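# Spoon two orange lumps from pink bowl to green dish

## Task

With the spoon as the only thing that contacts them, carry two or more orange lumps out of the pink bowl and onto the green dish. Then put the spoon back into the bowl and release it. No part of either arm may come into contact with the bowl, the dish or any lump. Do not disturb the dish rack, the lid or the turner, and the bowl and the dish must both end up upright.

## Robot and tools

Robot: two arms, left_arm and right_arm, each ending in the same five-finger right hand, so the hands are not mirror images. Each hand has a hand point about 0.15 m out from the wrist flange along the fingers and 0.05 m in front of the palm. Its +z runs along the straight fingers, +y points out of the palm, and +x runs across the palm away from the thumb. The fingers extend 0.06 to 0.07 m past the point. A bracket on the little-finger side of the wrist can strike things, and with the palm level the wrist can sit up to 0.13 m (palm down) or 0.25 m (palm up) below the point.

Frames: the scene frame has its origin at table height midway between the arms, +z up, +x out over the table, and left_arm on +y. The bases sit near left (-0.079, +0.610, 0) and right (+0.036, -0.434, 0). Hand positions, orientations (quat wxyz), velocities and all pose offsets use each arm's own base frame. Fixed cameras and the table use the scene frame.

Row layout, shared by execute_actions and move: one flat list of 28 numbers covering both arms, each in [-1, 1]. The first 14 are for left_arm: dx, dy, dz, rx, ry, rz, then thumb_turn, thumb_bend, index, middle, ring, little, force_limit, speed. The next 14 are the same for right_arm. The pose part is an offset, not a pose. It is measured from that arm's Hand target at the start of the action or move, along that arm's base axes. 1.0 equals 0.6 m for dx/dy/dz and 180 degrees for rx/ry/rz. rx, ry and rz form a single rotation vector about the Hand target's position. A repeated offset moves the arm again. Sending six zeros re-requests the current Hand target.

Hand numbers are absolute targets, not offsets. -1 means open: thumb beside the palm and straight, fingers straight. +1 means closed: thumb in front of the palm and bent, fingers curled. force_limit runs from about 0 N at -1 to 10 N at +1 (15 N for the two thumb motors). speed rises to full at +0.48. Use -0.94 or lower for a gentle grip. There is no 'no change' value: to keep a hand as it is, repeat the last eight hand numbers actually sent. If none have been sent yet in the scene, use its hand_measured, hand_force_limit and hand_speed. A fully turned thumb and the fingers can wrap objects 0.035 to 0.065 m thick, or a handle down to about 0.025 m. The spoon handle should be held this way.

execute_actions(actions, cameras): actions is a list of actions. Each action is up to 15 rows of 1/30 s, and a short table repeats its final row. Every row counts from the start pose of its action. An empty list returns camera images. cameras names the cameras to show: cam_high, cam_low, cam_left_wrist, cam_right_wrist, or ["all"].

move(target, speed, blend, stop_force, zero, blocking, cameras): straight-line paths toward target. target is either one 28-number row or a list of up to 15 rows, each an offset from the same starting Hand targets. speed is in m/s, from 0.002 to 3.2, default 0.25; turns are capped at twice that in rad/s. blend is in metres and rounds corners in a list; 0 means stop at each target. stop_force is optional, 4 to 120 N, and ends an arm's path when its wrist sensor feels that much push. Use it slowly for approaching surfaces. Do not rely on it while the hand turns, and leave it out when pulling away from a contact. zero decides whether the sensor is re-zeroed first. blocking=false returns early but cannot be combined with stop_force. The 'move:' line reports done, off_target, moving, held or fault, plus limits (paced = pose clipped, held = steps withheld). Paths do not avoid obstacles or the other arm.

wait(seconds 0 to 10): the robot holds its commands. stop: brakes a running move. zoom_image(camera, region [x0,y0,x1,y1] pixels, at most 504x504): a closer look at the latest image. show_instructions: shows the reference pages. zero_wrist_force(arm): re-zeroes that arm's wrist sensor. finished_scene(scene): ends the current scene, given by its number. It cannot be undone.

Results: each arm's end_effector_position (m) and orientation, Hand target (the last commanded pose after clipping, from which the next offsets count), joint positions and torques, and wrist force/torque along the hand's own axes. Hand lists (hand_measured, hand_stopped_by, hand_load_n, hand_force_limit, hand_speed) follow the six-motor order. A loosened grip shows up as hand_load_n falling to about 0. Orientation commands are clipped to within 32 degrees of the measured orientation each step. The hand point often settles a little short; if so, send the missing distance as an offset.

Cautions: the arms are stiff. Pushing past a firm contact, or a net force near 150 N, or contact torque at a joint's limit (wrist joints 47.5 N m) causes a 10 s fault stop. Do not let the arms bump or press each other, and do not close one hand on the other's fingers. Never let objects fall, especially off the table. Do not release the spoon while it is moving, slam into things, or overload fingers with fast swings. Keep paths away from an arm's own base. Hot motors (a MOTOR HOT line; braking at 85 °C) come from holding loads, outstretched arms, or pushing at unreachable poses.

Each tool is called after "Request:" as a command line: name --argument value for each argument, lists and objects as JSON in quotes; but a table of rows of numbers goes row by row, as --pt "numbers of a row", without its own name.

Reference images:

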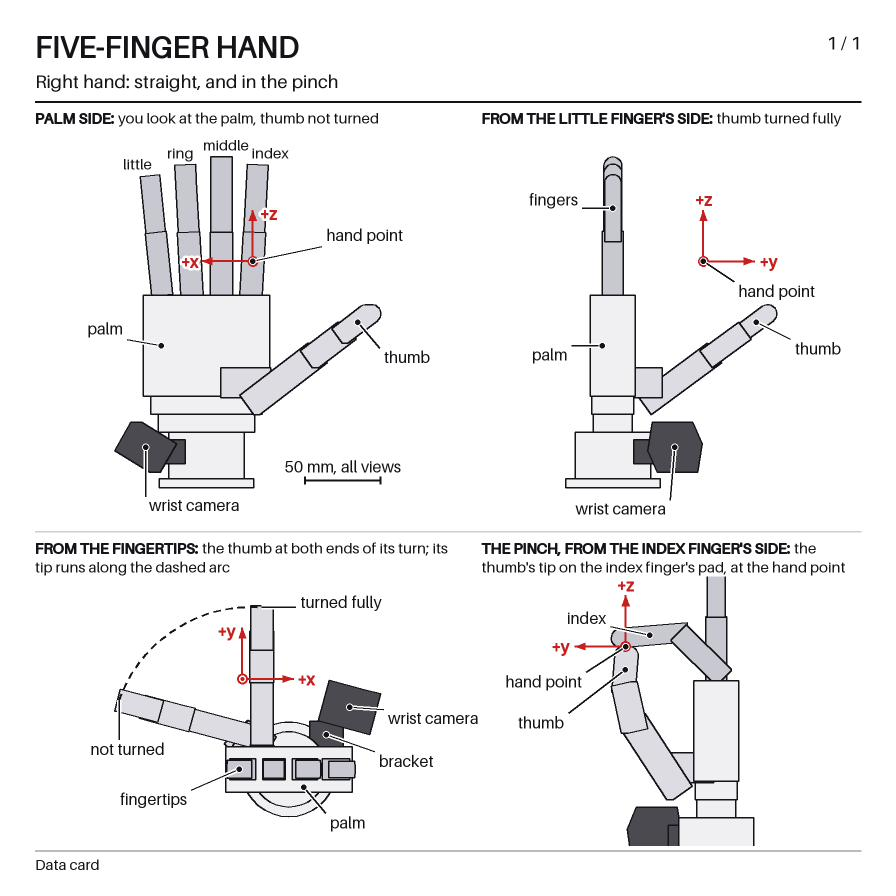

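## Session

Request:
execute_actions --actions '[]'

Scene clock: 0.00 s.
left_arm: end_effector_position=(+0.9739, -0.1999, +0.2739) hand_measured=(-1.000, -1.000, -1.000, -1.000, -1.000, -1.000) hand_load_n=(+0.0, +0.0, +0.0, +0.0, +0.0, +0.5) hand_stopped_by=(target, target, target, target, target, target) hand_force_limit=0.00 hand_speed=-0.80 end_effector_quat_wxyz=(+0.155, -0.006, +0.737, -0.658) | right_arm: end_effector_position=(+0.6595, -0.6376, +0.3836) hand_measured=(-1.000, -1.000, -1.000, -1.000, -1.000, -1.000) hand_load_n=(+0.0, +0.0, +0.0, +0.0, +0.0, +0.0) hand_stopped_by=(target, target, target, target, target, target) hand_force_limit=0.00 hand_speed=-0.80 end_effector_quat_wxyz=(+0.225, +0.759, +0.240, +0.562)
Joint positions: left_arm=[-0.151 -0.961 1.351 -0.166 2.742 -2.711] | right_arm=[-1.197 -1.242 1.634 0.177 0.52 0.376]
Joint velocities: within noise
Joint torques (N m): no reading
Wrist force (N): no reading
Wrist torque (N m): no reading
Wrist force, peak (N): no reading
Hand target: left_arm +0.9739, -0.1999, +0.2739; +0.155, -0.006, +0.737, -0.658 | right_arm +0.6595, -0.6376, +0.3836; +0.225, +0.759, +0.240, +0.562

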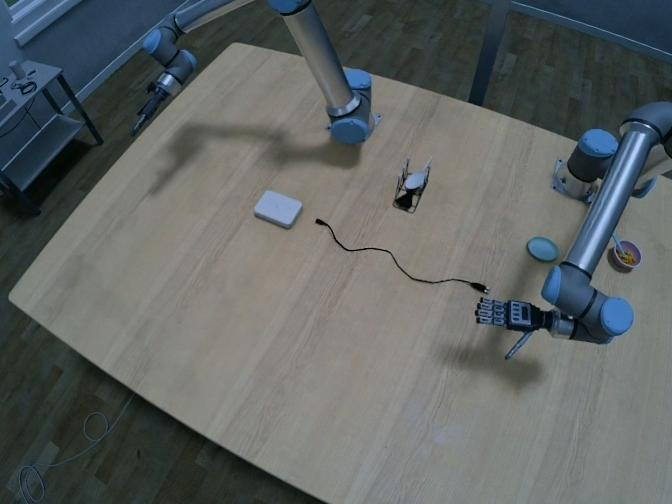

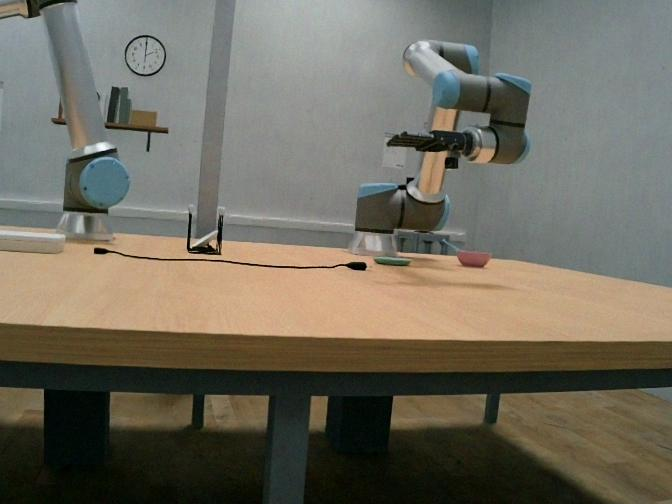

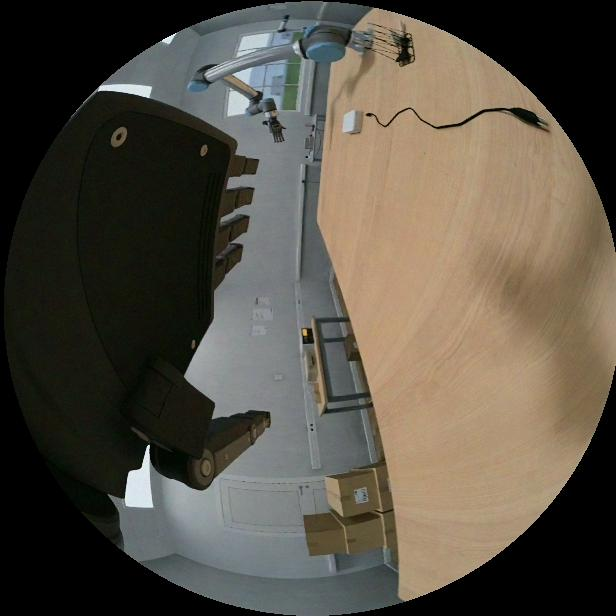

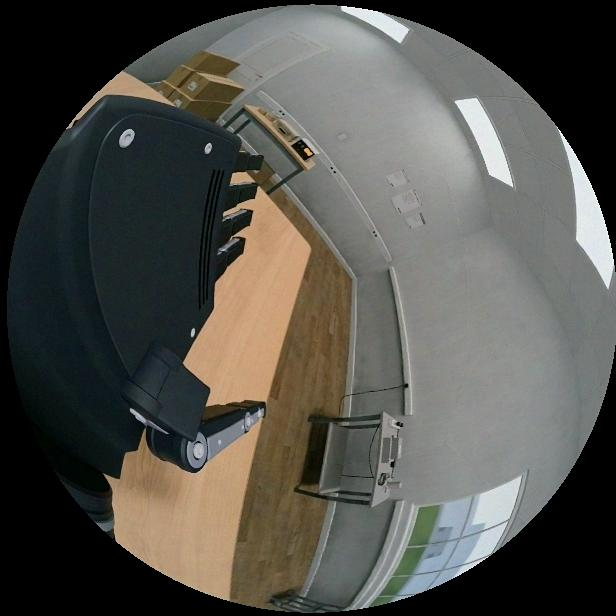

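Request:
zoom_image --camera "cam_high" --region '[470, 180, 672, 330]'

Request:
zoom_image --camera "cam_high" --region '[370, 140, 470, 220]'

Request:
zoom_image --camera "cam_low" --region '[340, 210, 520, 290]'

Request:
zoom_image --camera "cam_high" --region '[600, 225, 650, 275]'

Scaled by 2.495 from the camera's 672x504 image, which has a finer 960x720 frame.

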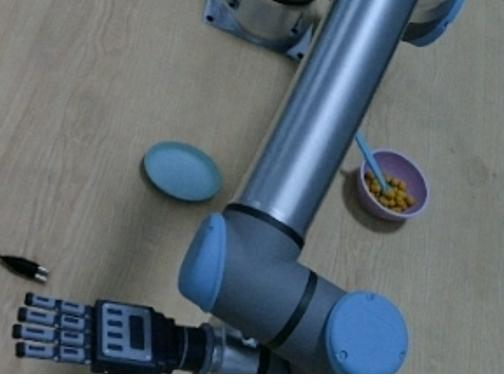

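Scaled by 5.040 from the camera's 672x504 image, which has a finer 960x720 frame.

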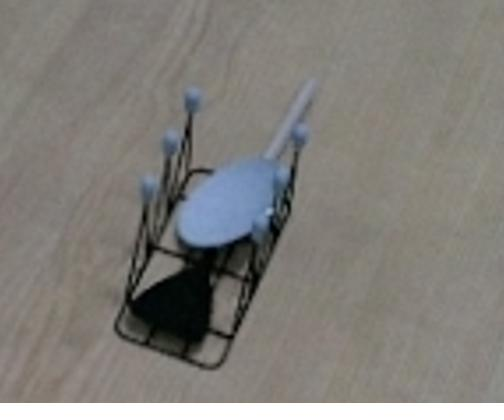

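Scaled by 2.800 from the camera's 672x504 image, which has a finer 960x720 frame.

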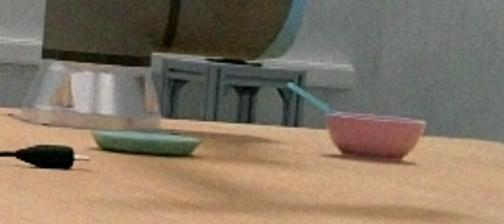

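Scaled by 10.080 from the camera's 672x504 image, which has a finer 960x720 frame.

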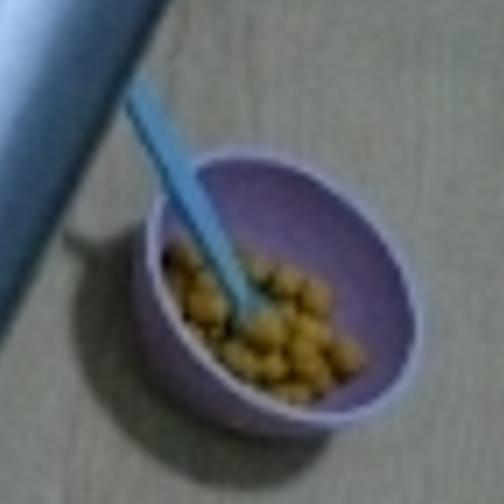

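Request:
move --target '[-0.79,0.333,0.21,0.459,0.112,0, 1,-1,-1,-1,-1,-1,0,0.4, 0,0,0,0,0,0,-1,-1,-1,-1,-1,-1,0,-0.8]' --speed 0.5 --cameras '["all"]'

Scene clock: 149.27 s.
left_arm: end_effector_position=(+0.5000, -0.0001, +0.3999) hand_measured=(+1.000, -1.000, -1.000, -1.000, -1.000, -1.000) hand_load_n=(+0.0, +0.0, +0.0, +0.0, +0.0, +0.0) hand_stopped_by=(target, target, target, target, target, target) hand_force_limit=0.00 hand_speed=0.40 end_effector_quat_wxyz=(+0.000, -0.008, +1.000, +0.000) | right_arm: end_effector_position=(+0.6595, -0.6376, +0.3836) hand_measured=(-1.000, -1.000, -1.000, -1.000, -1.000, -1.000) hand_load_n=(+0.0, +0.0, +0.0, +0.0, +0.0, +0.0) hand_stopped_by=(target, target, target, target, target, target) hand_force_limit=0.00 hand_speed=-0.80 end_effector_quat_wxyz=(+0.225, +0.759, +0.240, +0.562)
Joint positions: left_arm=[-0.505 -1.566 1.788 1.347 1.57 -2.092] | right_arm=[-1.197 -1.242 1.634 0.177 0.52 0.376]
Joint torques (N m): left_arm=[-8.63 -49.23 -32.61 6.41 -1.74 -2.69] | right_arm=[0.03 -63.88 -37.67 1.59 -1.56 0.2]
Wrist force (N): left_arm=[-1.1 1.4 -0.5] | right_arm=[-0.2 -0.2 0.0]
Wrist torque (N m): left_arm=[0.50 0.00 0.08] | right_arm=[-0.02 0.02 -0.01]
Wrist force, peak (N): left_arm=[-1.2 1.7 -0.3] | right_arm=[0.7 0.3 0.3]
Hand target: left_arm +0.4999, -0.0001, +0.3999; +0.000, -0.008, +1.000, +0.000 | right_arm +0.6595, -0.6376, +0.3836; +0.225, +0.759, +0.240, +0.562
Off the commanded pose: left_arm 0.000 m, 0 deg | right_arm 0.000 m, 0 deg.
move: done
camera_calibration:
cam_left_wrist: T_world_to_cam=[[-0.277294, 0.959857, 0.042224, 0.1188], [0.814211, 0.211432, 0.540701, -0.626067], [0.510068, 0.184312, -0.840155, 0.193744], [0, 0, 0, 1]] pos_world=[0.44387, -0.0173692, 0.496273]

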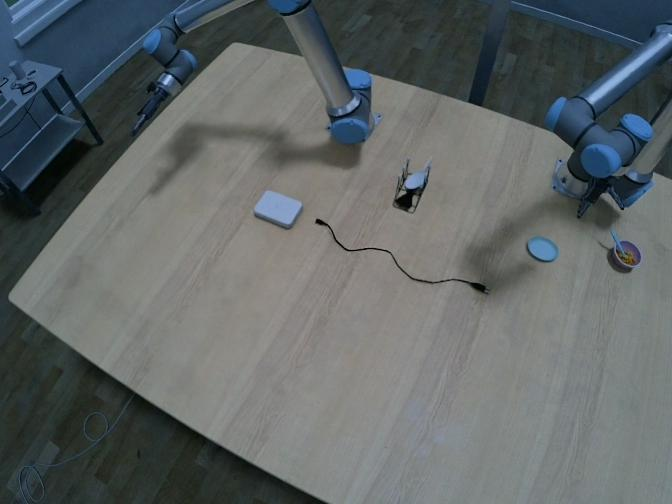

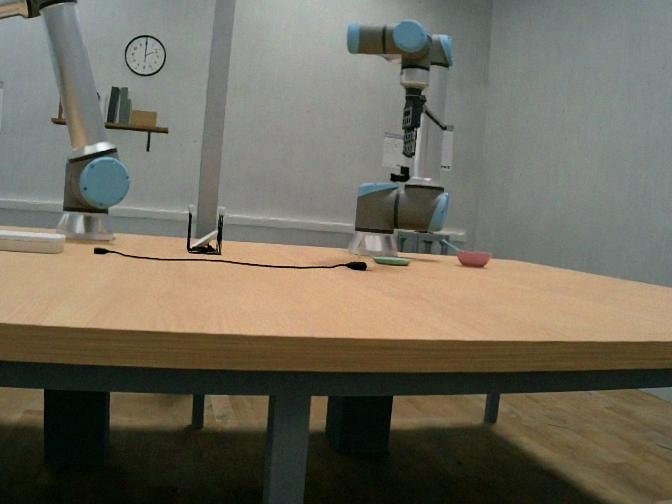

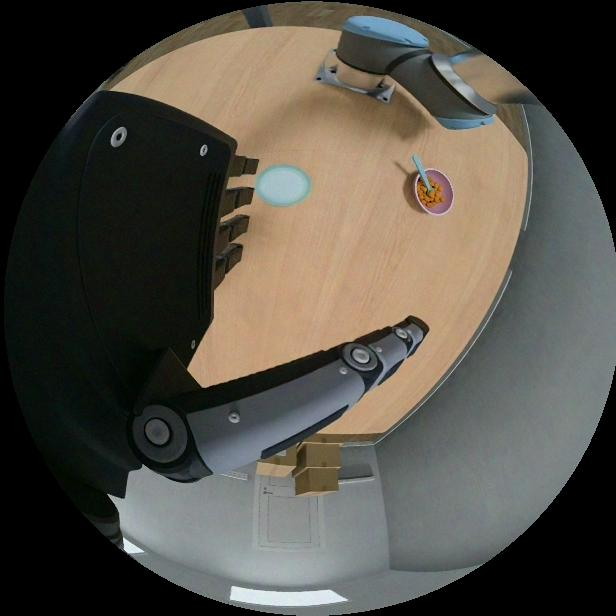

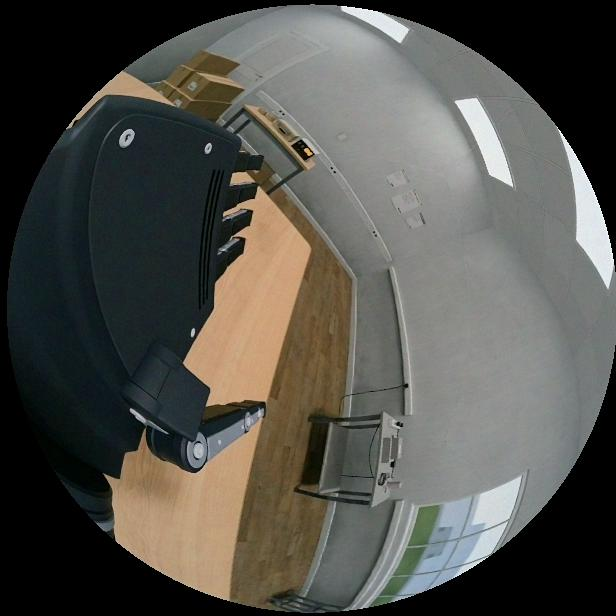

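Request:
zoom_image --camera "cam_left_wrist" --region '[390, 140, 470, 230]'

Request:
zoom_image --camera "cam_high" --region '[595, 220, 655, 280]'

Request:
zoom_image --camera "cam_low" --region '[430, 225, 500, 275]'

Scaled by 5.600 from the camera's 616x616 image, which has a finer 880x880 frame.

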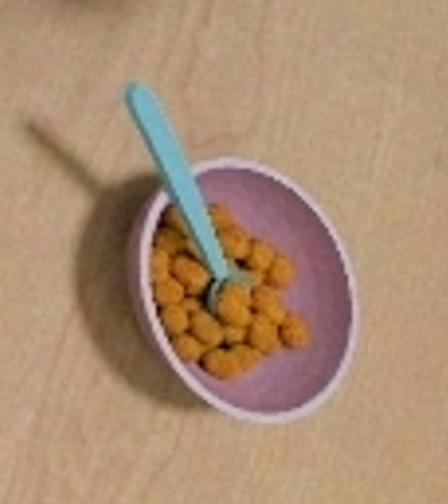

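Scaled by 8.400 from the camera's 672x504 image, which has a finer 960x720 frame.

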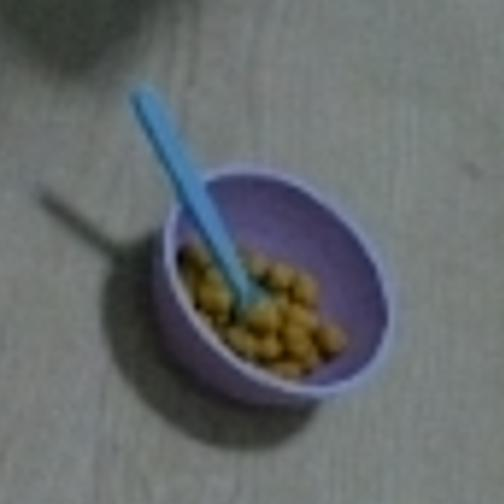

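Scaled by 7.200 from the camera's 672x504 image, which has a finer 960x720 frame.

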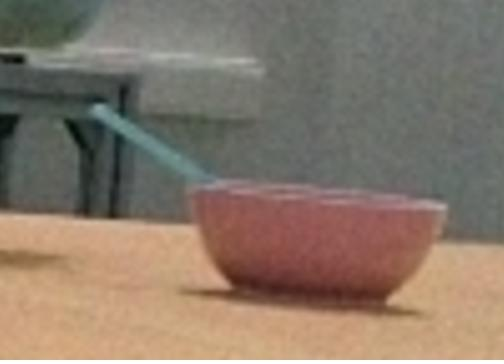

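Request:
move --target '[-0.2562,0.2972,-0.4248,-0.0825,0.1283,0.3574, 1,-1,0,0,0,0,0,0.4, 0,0,0,0,0,0,-1,-1,-1,-1,-1,-1,0,-0.8]' --speed 0.35 --cameras '["cam_high","cam_low","cam_left_wrist"]'

Request:
zoom_image --camera "cam_high" --region '[585, 200, 665, 280]'

Request:
zoom_image --camera "cam_low" --region '[400, 200, 500, 275]'

Scene clock: 227.50 s.
left_arm: end_effector_position=(+0.3462, +0.1781, +0.1452) hand_measured=(+1.000, -1.000, +0.000, +0.000, +0.000, +0.000) hand_load_n=(+0.0, +0.0, +0.0, +0.0, +0.0, +0.5) hand_stopped_by=(target, target, target, target, target, target) hand_force_limit=0.00 hand_speed=0.40 end_effector_quat_wxyz=(-0.190, -0.534, +0.815, -0.120) | right_arm: end_effector_position=(+0.6595, -0.6376, +0.3836) hand_measured=(-1.000, -1.000, -1.000, -1.000, -1.000, -1.000) hand_load_n=(+0.0, +0.0, +0.0, +0.0, +0.0, +0.0) hand_stopped_by=(target, target, target, target, target, target) hand_force_limit=0.00 hand_speed=-0.80 end_effector_quat_wxyz=(+0.225, +0.759, +0.240, +0.562)
Joint positions: left_arm=[0.134 -1.283 2.058 1.05 1.95 -2.547] | right_arm=[-1.197 -1.242 1.634 0.177 0.52 0.376]
Joint torques (N m): left_arm=[16.39 -42.21 -20.37 2.13 3.26 -2.88] | right_arm=[0.41 -64.33 -37.04 1.9 -1.58 0.1]
Wrist force (N): left_arm=[-0.4 0.9 -0.2] | right_arm=[0.1 -0.2 -0.2]
Wrist torque (N m): left_arm=[0.39 -0.09 0.18] | right_arm=[-0.02 0.00 0.01]
Wrist force, peak (N): left_arm=[-1.8 1.8 0.1] | right_arm=[0.5 0.2 -0.6]
Hand target: left_arm +0.3462, +0.1782, +0.1451; -0.190, -0.534, +0.815, -0.120 | right_arm +0.6595, -0.6376, +0.3836; +0.225, +0.759, +0.240, +0.562
Off the commanded pose: left_arm 0.000 m, 0 deg | right_arm 0.000 m, 0 deg.
move: done
camera_calibration:
cam_left_wrist: T_world_to_cam=[[-0.968995, 0.188389, 0.15987, 0.275672], [0.209735, 0.969192, 0.129144, -0.266725], [-0.130615, 0.15867, -0.978654, 0.271762], [0, 0, 0, 1]] pos_world=[0.358563, 0.163454, 0.256335]
Images, in order (width x height): cam_high 672x504, cam_low 672x504, cam_left_wrist 616x616.

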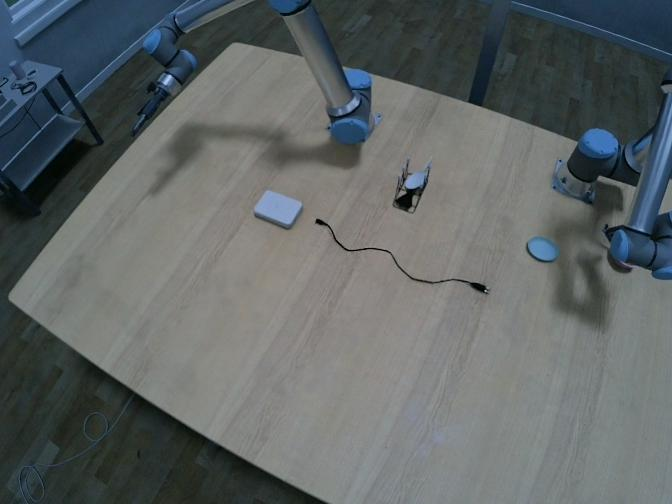

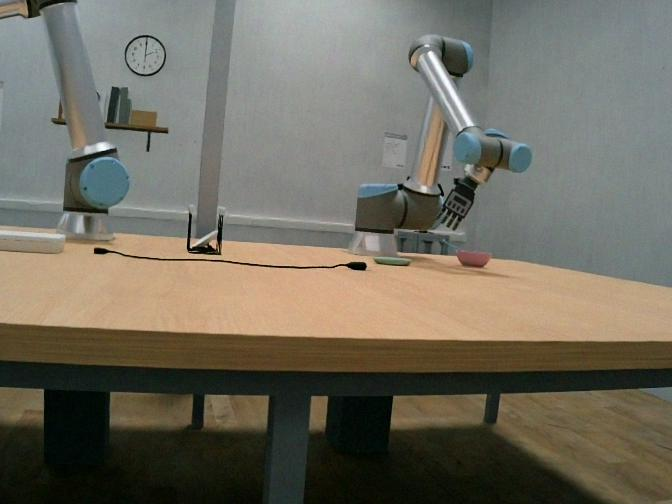

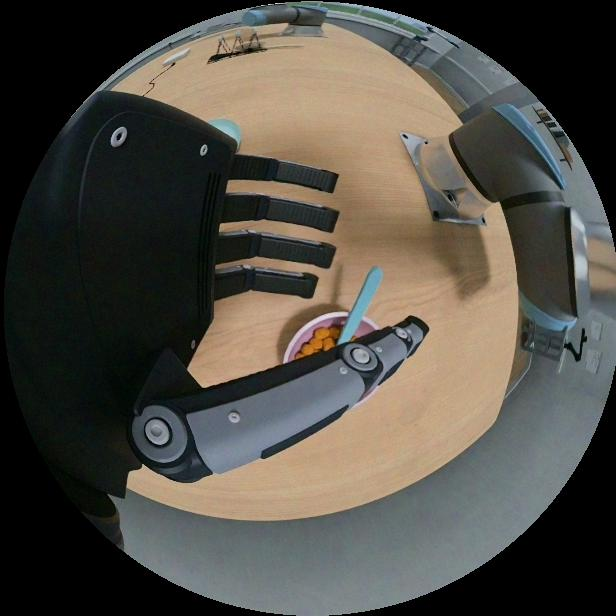

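Scaled by 6.300 from the camera's 672x504 image, which has a finer 960x720 frame.

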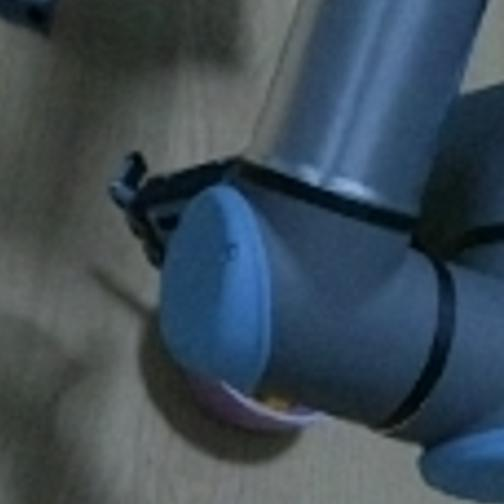

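Scaled by 5.040 from the camera's 672x504 image, which has a finer 960x720 frame.

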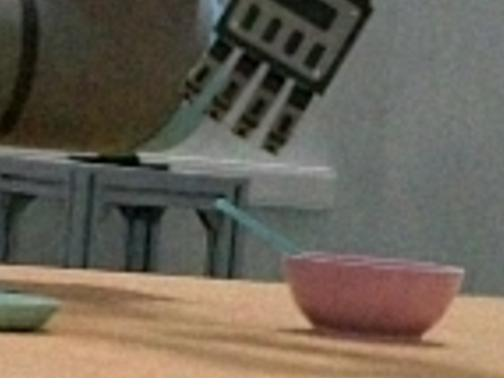

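Request:
zoom_image --camera "cam_left_wrist" --region '[260, 240, 440, 420]'

Scaled by 2.800 from the camera's 616x616 image, which has a finer 880x880 frame.

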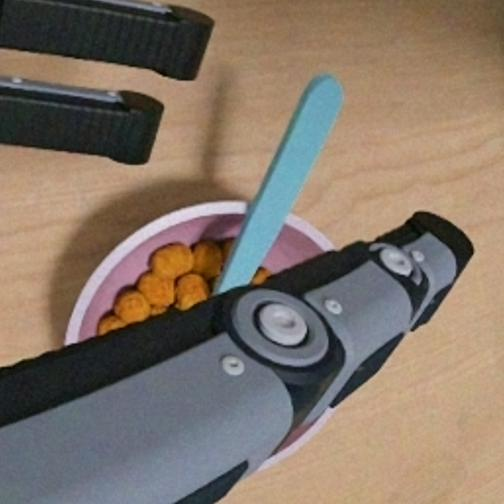

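Request:
move --pt "-0.0028 -0.02 -0.1263 -0.0285 0.011 0.0188 1 -1 0 0 0 0 0 0.4 0 0 0 0 0 0 -1 -1 -1 -1 -1 -1 0 -0.8" --pt "-0.055 0.002 -0.1263 -0.0285 0.011 0.0188 1 -1 0 0 0 0 0 0.4 0 0 0 0 0 0 -1 -1 -1 -1 -1 -1 0 -0.8" --speed 0.15 --blend '[0.01,0]' --cameras '["cam_low","cam_left_wrist"]'

Request:
zoom_image --camera "cam_low" --region '[420, 210, 500, 280]'

Request:
zoom_image --camera "cam_left_wrist" --region '[200, 200, 440, 440]'

Scene clock: 270.67 s.
left_arm: end_effector_position=(+0.3134, +0.1793, +0.0693) hand_measured=(+1.000, -1.000, +0.000, +0.000, +0.000, +0.000) hand_load_n=(+0.0, +0.0, +0.0, +0.5, +0.0, +0.0) hand_stopped_by=(target, target, target, target, target, target) hand_force_limit=0.00 hand_speed=0.40 end_effector_quat_wxyz=(-0.224, -0.550, +0.790, -0.152) | right_arm: end_effector_position=(+0.6595, -0.6376, +0.3836) hand_measured=(-1.000, -1.000, -1.000, -1.000, -1.000, -1.000) hand_load_n=(+0.0, +0.0, +0.0, +0.0, +0.0, +0.0) hand_stopped_by=(target, target, target, target, target, target) hand_force_limit=0.00 hand_speed=-0.80 end_effector_quat_wxyz=(+0.225, +0.759, +0.240, +0.562)
Joint positions: left_arm=[0.207 -1.165 2.125 0.93 2.025 -2.507] | right_arm=[-1.197 -1.242 1.634 0.177 0.52 0.376]
Joint torques (N m): left_arm=[18.32 -64.06 -12.59 1.93 -0.89 2.53] | right_arm=[-0.65 -64.14 -36.53 1.62 -1.59 -0.29]
Wrist force (N): left_arm=[-0.9 1.5 0.3] | right_arm=[0.3 0.2 0.1]
Wrist torque (N m): left_arm=[0.46 -0.03 0.04] | right_arm=[0.03 -0.05 0.03]
Wrist force, peak (N): left_arm=[-1.1 1.9 -0.2] | right_arm=[-0.7 -0.6 -0.3]
Hand target: left_arm +0.3132, +0.1794, +0.0693; -0.224, -0.550, +0.790, -0.152 | right_arm +0.6595, -0.6376, +0.3836; +0.225, +0.759, +0.240, +0.562
Off the commanded pose: left_arm 0.000 m, 0 deg | right_arm 0.000 m, 0 deg.
move: done
camera_calibration:
cam_left_wrist: T_world_to_cam=[[-0.973057, 0.145844, 0.178578, 0.263337], [0.154432, 0.98738, 0.0350958, -0.230578], [-0.171205, 0.0617283, -0.9833, 0.223474], [0, 0, 0, 1]] pos_world=[0.33011, 0.175467, 0.180809]
Images, in order (width x height): cam_low 672x504, cam_left_wrist 616x616.

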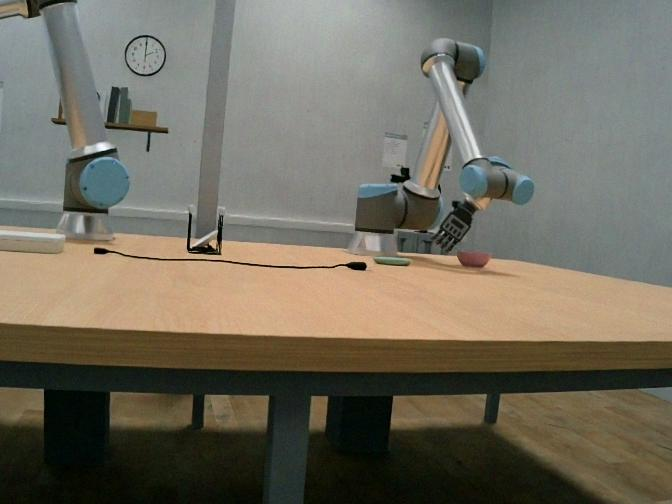

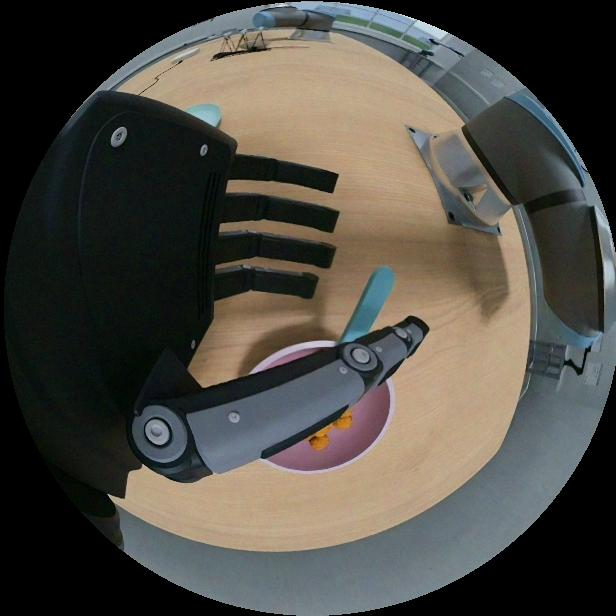

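Scaled by 6.300 from the camera's 672x504 image, which has a finer 960x720 frame.

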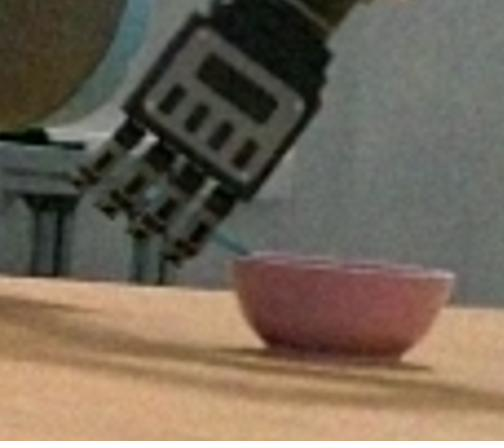

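Scaled by 2.100 from the camera's 616x616 image, which has a finer 880x880 frame.

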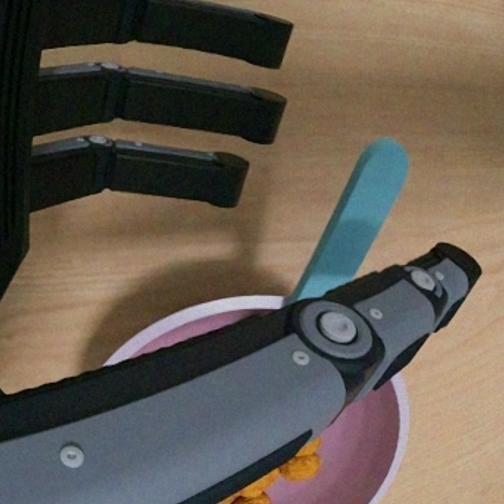

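Request:
move --target '[-0.0545,0.021,0,0,0,0, 1,-1,0,0,0,0,0,0.4, 0,0,0,0,0,0,-1,-1,-1,-1,-1,-1,0,-0.8]' --speed 0.1 --cameras '["cam_left_wrist"]'

Request:
zoom_image --camera "cam_left_wrist" --region '[200, 200, 440, 440]'

Scene clock: 281.53 s.
left_arm: end_effector_position=(+0.2807, +0.1919, +0.0693) hand_measured=(+1.000, -1.000, +0.000, +0.000, +0.000, +0.000) hand_load_n=(+0.0, +0.0, +0.0, +0.0, +0.0, +0.0) hand_stopped_by=(target, target, target, target, target, target) hand_force_limit=0.00 hand_speed=0.40 end_effector_quat_wxyz=(-0.224, -0.550, +0.790, -0.152) | right_arm: end_effector_position=(+0.6595, -0.6376, +0.3836) hand_measured=(-1.000, -1.000, -1.000, -1.000, -1.000, -1.000) hand_load_n=(+0.0, +0.0, +0.0, +0.0, +0.0, +0.0) hand_stopped_by=(target, target, target, target, target, target) hand_force_limit=0.00 hand_speed=-0.80 end_effector_quat_wxyz=(+0.225, +0.759, +0.240, +0.562)
Joint positions: left_arm=[0.251 -1.185 2.168 0.928 2.011 -2.461] | right_arm=[-1.197 -1.242 1.634 0.177 0.52 0.376]
Joint torques (N m): left_arm=[15.22 -61.98 -13.32 5.88 -1.21 3.1] | right_arm=[1.34 -65.38 -36.39 1.43 -1.88 -0.15]
Wrist force (N): left_arm=[-0.5 1.1 -0.6] | right_arm=[0.4 0.3 0.1]
Wrist torque (N m): left_arm=[0.45 -0.07 0.06] | right_arm=[0.05 -0.07 0.04]
Wrist force, peak (N): left_arm=[-0.8 1.9 -0.1] | right_arm=[0.6 -0.3 0.8]
Hand target: left_arm +0.2805, +0.1920, +0.0693; -0.224, -0.550, +0.790, -0.152 | right_arm +0.6595, -0.6376, +0.3836; +0.225, +0.759, +0.240, +0.562
Off the commanded pose: left_arm 0.000 m, 0 deg | right_arm 0.000 m, 0 deg.
move: done
camera_calibration:
cam_left_wrist: T_world_to_cam=[[-0.973075, 0.145749, 0.178559, 0.229707], [0.154336, 0.987394, 0.0351096, -0.237945], [-0.171191, 0.0617224, -0.983303, 0.217096], [0, 0, 0, 1]] pos_world=[0.29741, 0.188067, 0.180809]
Images, in order (width x height): cam_left_wrist 616x616.

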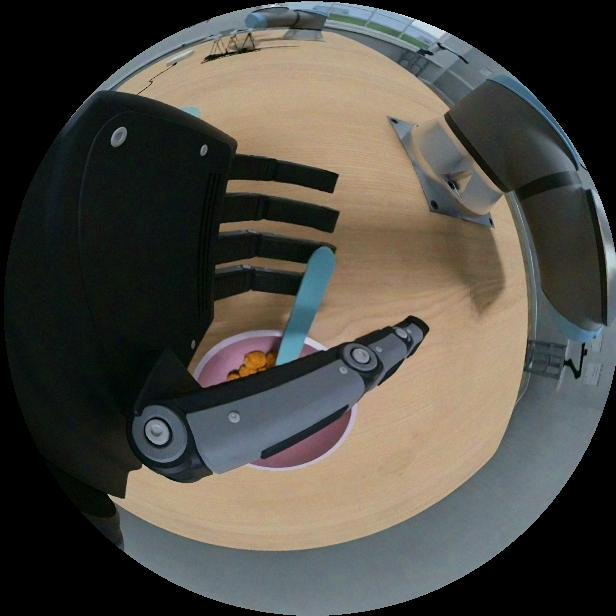

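Scaled by 2.100 from the camera's 616x616 image, which has a finer 880x880 frame.

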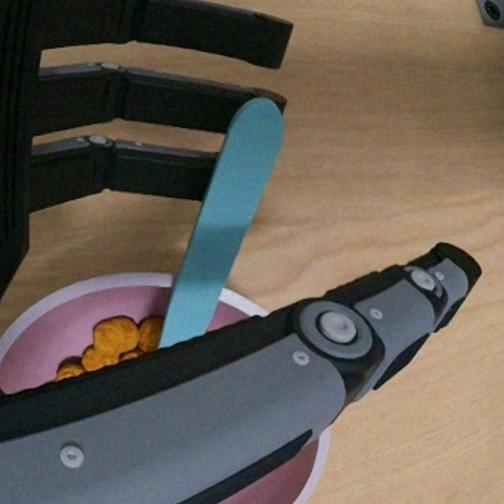

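Request:
move --pt "0 0 0 0 0 0 1 0 0 0 0 0 0.2 -0.5 0 0 0 0 0 0 -1 -1 -1 -1 -1 -1 0 -0.8" --pt "0 0 0 0 0 0 1 0 0.6 0.6 0 0 0.2 -0.93 0 0 0 0 0 0 -1 -1 -1 -1 -1 -1 0 -0.8" --cameras '["cam_left_wrist"]'

Request:
zoom_image --camera "cam_left_wrist" --region '[200, 200, 440, 440]'

Scene clock: 298.90 s.
left_arm: end_effector_position=(+0.2805, +0.1920, +0.0693) hand_measured=(+1.000, -0.002, +0.168, +0.142, +0.000, +0.000) hand_load_n=(+1.0, +6.5, +6.5, +5.0, +0.0, +0.0) hand_stopped_by=(target, target, force, force, target, target) hand_force_limit=0.20 hand_speed=-0.93 end_effector_quat_wxyz=(-0.224, -0.550, +0.790, -0.152) | right_arm: end_effector_position=(+0.6595, -0.6376, +0.3836) hand_measured=(-1.000, -1.000, -1.000, -1.000, -1.000, -1.000) hand_load_n=(+0.0, +0.0, +0.0, +0.0, +0.0, +0.0) hand_stopped_by=(target, target, target, target, target, target) hand_force_limit=0.00 hand_speed=-0.80 end_effector_quat_wxyz=(+0.225, +0.759, +0.240, +0.562)
Joint positions: left_arm=[0.251 -1.185 2.168 0.928 2.011 -2.461] | right_arm=[-1.197 -1.242 1.634 0.177 0.52 0.376]
Joint torques (N m): left_arm=[17.48 -61.6 -16.6 6.81 -0.61 3] | right_arm=[-0.3 -64.38 -35.56 1.58 -1.83 0.18]
Wrist force (N): left_arm=[-0.1 1.2 0.5] | right_arm=[0.0 0.1 0.1]
Wrist torque (N m): left_arm=[0.40 -0.16 0.09] | right_arm=[0.01 -0.01 0.01]
Wrist force, peak (N): left_arm=[-0.9 1.4 -0.9] | right_arm=[0.1 -0.9 0.0]
Hand target: left_arm +0.2805, +0.1920, +0.0693; -0.224, -0.550, +0.790, -0.152 | right_arm +0.6595, -0.6376, +0.3836; +0.225, +0.759, +0.240, +0.562
Off the commanded pose: left_arm 0.000 m, 0 deg | right_arm 0.000 m, 0 deg.
move: done
camera_calibration:
cam_left_wrist: T_world_to_cam=[[-0.97306, 0.145746, 0.17864, 0.229479], [0.154319, 0.987401, 0.0349971, -0.237989], [-0.171289, 0.0616218, -0.983292, 0.217102], [0, 0, 0, 1]] pos_world=[0.297211, 0.188167, 0.180809]
Images, in order (width x height): cam_left_wrist 616x616.

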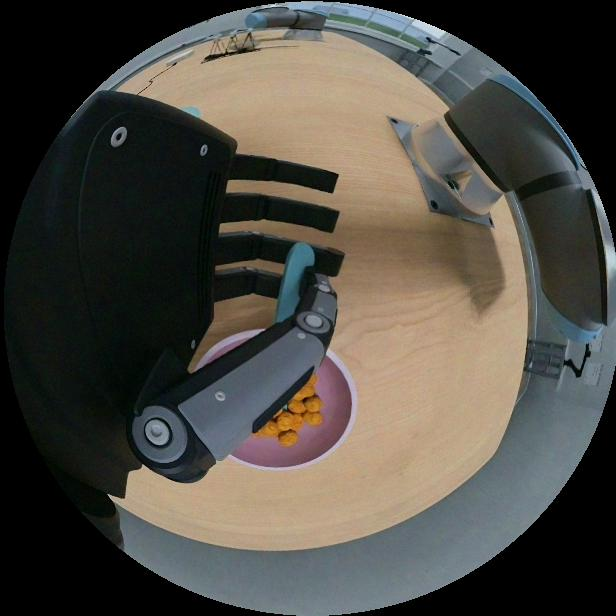

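Scaled by 2.100 from the camera's 616x616 image, which has a finer 880x880 frame.

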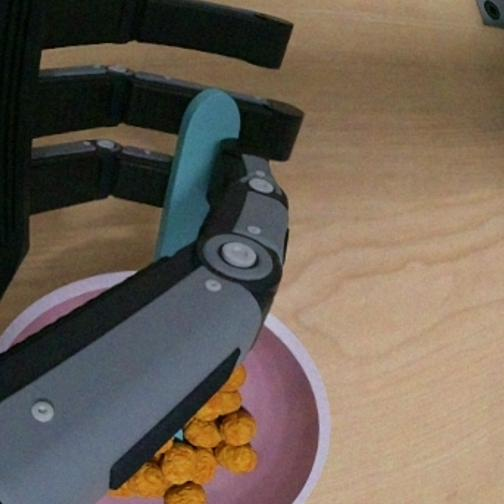

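Request:
zoom_image --camera "cam_left_wrist" --region '[260, 230, 350, 320]'

Request:
zoom_image --camera "cam_left_wrist" --region '[250, 350, 350, 470]'

Scaled by 5.600 from the camera's 616x616 image, which has a finer 880x880 frame.

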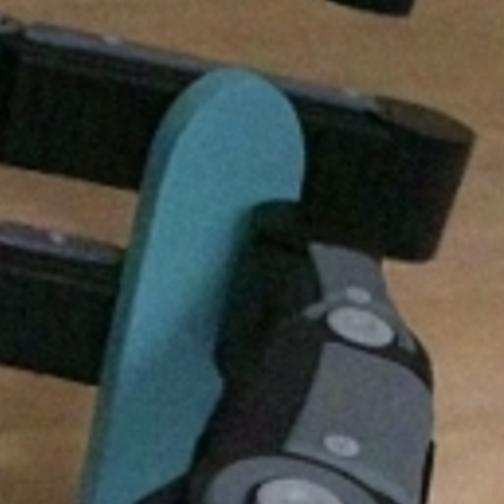

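Scaled by 4.200 from the camera's 616x616 image, which has a finer 880x880 frame.

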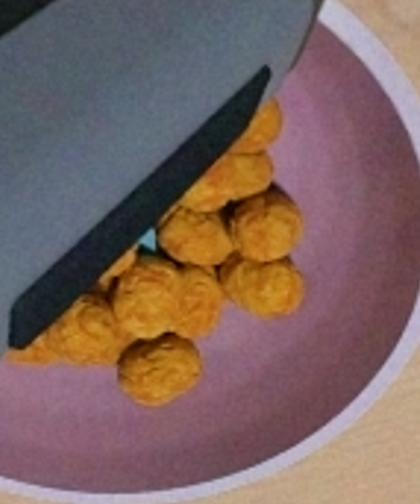

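Request:
move --pt "0.0052 0.0137 -0.0042 0.0181 -0.007 0 1 0 0.6 0.6 0 0 0.2 -0.93 0 0 0 0 0 0 -1 -1 -1 -1 -1 -1 0 -0.8" --pt "0.0035 0.0092 -0.0062 0.0596 -0.023 0 1 0 0.6 0.6 0 0 0.2 -0.93 0 0 0 0 0 0 -1 -1 -1 -1 -1 -1 0 -0.8" --pt "-0.0012 -0.0027 0.0013 0.1114 -0.043 0 1 0 0.6 0.6 0 0 0.2 -0.93 0 0 0 0 0 0 -1 -1 -1 -1 -1 -1 0 -0.8" --pt "-0.0092 -0.0238 0.0428 0.1633 -0.063 0 1 0 0.6 0.6 0 0 0.2 -0.93 0 0 0 0 0 0 -1 -1 -1 -1 -1 -1 0 -0.8" --speed 0.08 --blend '[0.003,0.003,0.003,0]' --cameras '["cam_high","cam_low","cam_left_wrist"]'

Request:
zoom_image --camera "cam_left_wrist" --region '[220, 230, 440, 450]'

Request:
zoom_image --camera "cam_low" --region '[420, 210, 510, 280]'

Scene clock: 347.87 s.
left_arm: end_effector_position=(+0.2750, +0.1778, +0.0949) hand_measured=(+1.000, -0.002, +0.168, +0.142, +0.000, +0.000) hand_load_n=(+1.0, +6.5, +6.5, +5.0, +0.0, +0.5) hand_stopped_by=(target, target, force, force, target, target) hand_force_limit=0.20 hand_speed=-0.93 end_effector_quat_wxyz=(+0.001, -0.572, +0.820, -0.001) | right_arm: end_effector_position=(+0.6595, -0.6376, +0.3836) hand_measured=(-1.000, -1.000, -1.000, -1.000, -1.000, -1.000) hand_load_n=(+0.0, +0.0, +0.0, +0.0, +0.0, +0.0) hand_stopped_by=(target, target, target, target, target, target) hand_force_limit=0.00 hand_speed=-0.80 end_effector_quat_wxyz=(+0.225, +0.759, +0.240, +0.562)
Joint positions: left_arm=[-0.149 -1.505 2.355 0.718 1.571 -2.937] | right_arm=[-1.197 -1.242 1.634 0.177 0.52 0.376]
Joint torques (N m): left_arm=[-11.65 -41.53 -18.05 6.82 -1.78 -2.92] | right_arm=[0.75 -63.32 -35.99 1.37 -2.14 0.21]
Wrist force (N): left_arm=[-0.8 1.3 -0.3] | right_arm=[0.2 0.1 -0.2]
Wrist torque (N m): left_arm=[0.46 -0.04 0.08] | right_arm=[0.03 -0.04 0.02]
Wrist force, peak (N): left_arm=[-1.4 1.5 -0.8] | right_arm=[0.8 -0.5 0.2]
Hand target: left_arm +0.2749, +0.1777, +0.0950; +0.001, -0.572, +0.820, -0.001 | right_arm +0.6595, -0.6376, +0.3836; +0.225, +0.759, +0.240, +0.562
Off the commanded pose: left_arm 0.000 m, 0 deg | right_arm 0.000 m, 0 deg.
move: done
camera_calibration:
cam_left_wrist: T_world_to_cam=[[-0.995286, 0.0881952, 0.0403316, 0.251128], [0.0959776, 0.836158, 0.540026, -0.22898], [0.0139041, 0.541351, -0.840681, 0.0924825], [0, 0, 0, 1]] pos_world=[0.270635, 0.119249, 0.191275]
Images, in order (width x height): cam_high 672x504, cam_low 672x504, cam_left_wrist 616x616.

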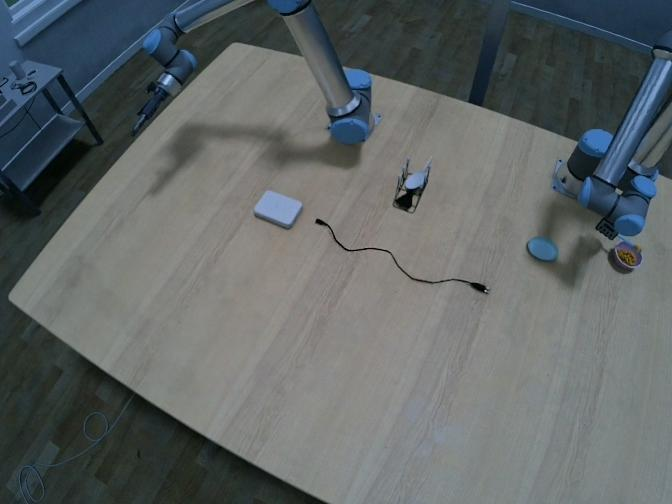

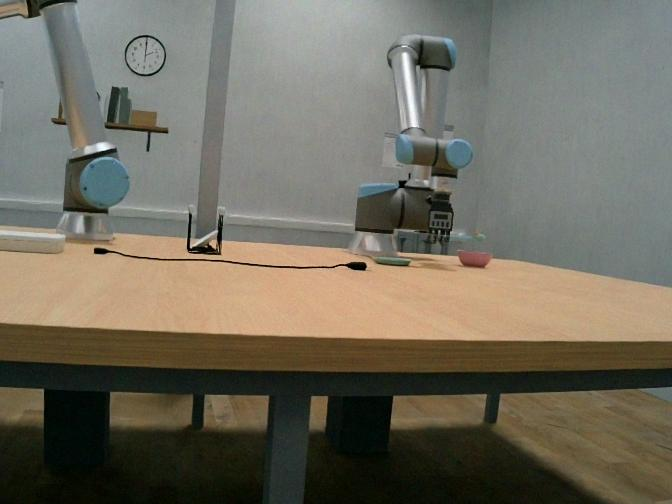

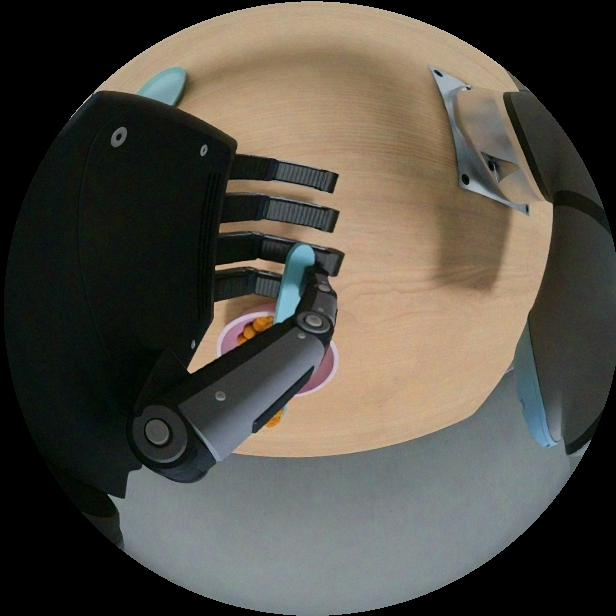

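Scaled by 2.291 from the camera's 616x616 image, which has a finer 880x880 frame.

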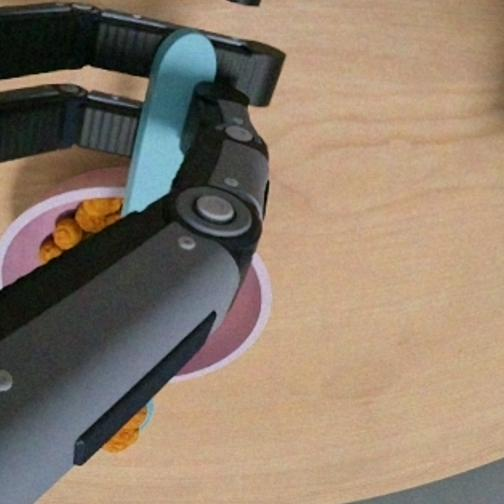

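Scaled by 5.600 from the camera's 672x504 image, which has a finer 960x720 frame.

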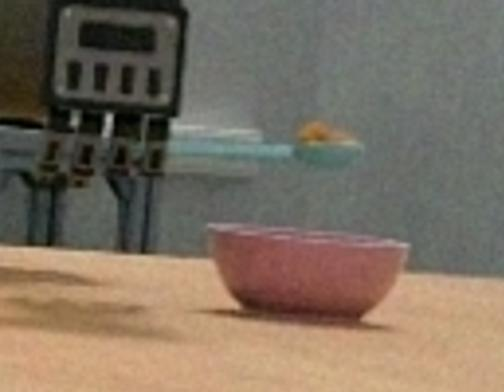

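Request:
zoom_image --camera "cam_high" --region '[600, 225, 655, 280]'

Request:
zoom_image --camera "cam_left_wrist" --region '[240, 380, 320, 450]'

Request:
zoom_image --camera "cam_low" --region '[465, 225, 490, 245]'

Scaled by 9.164 from the camera's 672x504 image, which has a finer 960x720 frame.

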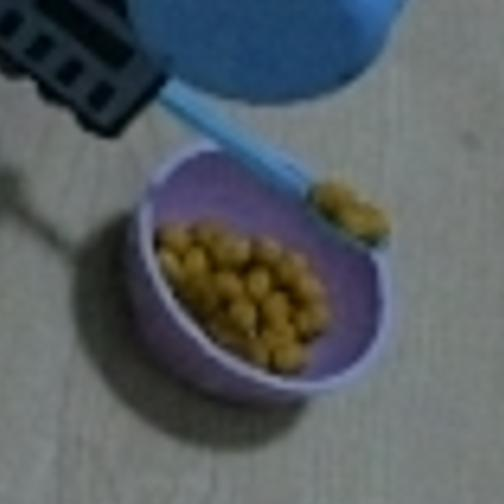

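Scaled by 6.300 from the camera's 616x616 image, which has a finer 880x880 frame.

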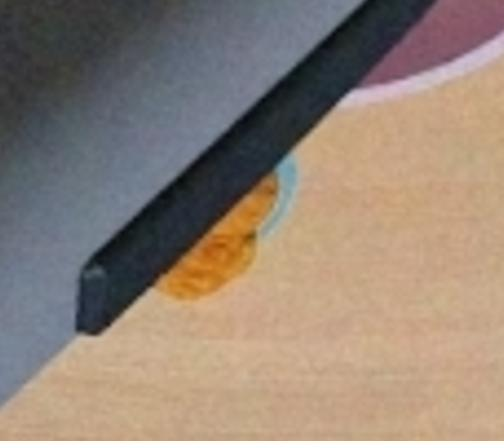

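Scaled by 20.160 from the camera's 672x504 image, which has a finer 960x720 frame.

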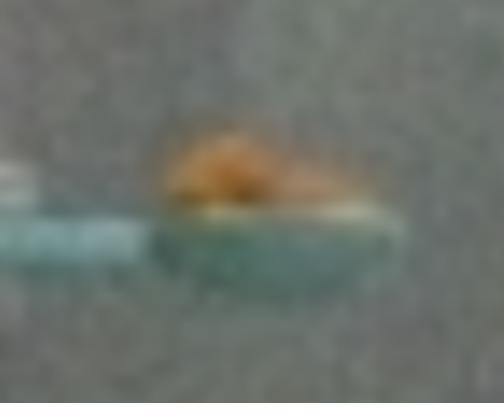

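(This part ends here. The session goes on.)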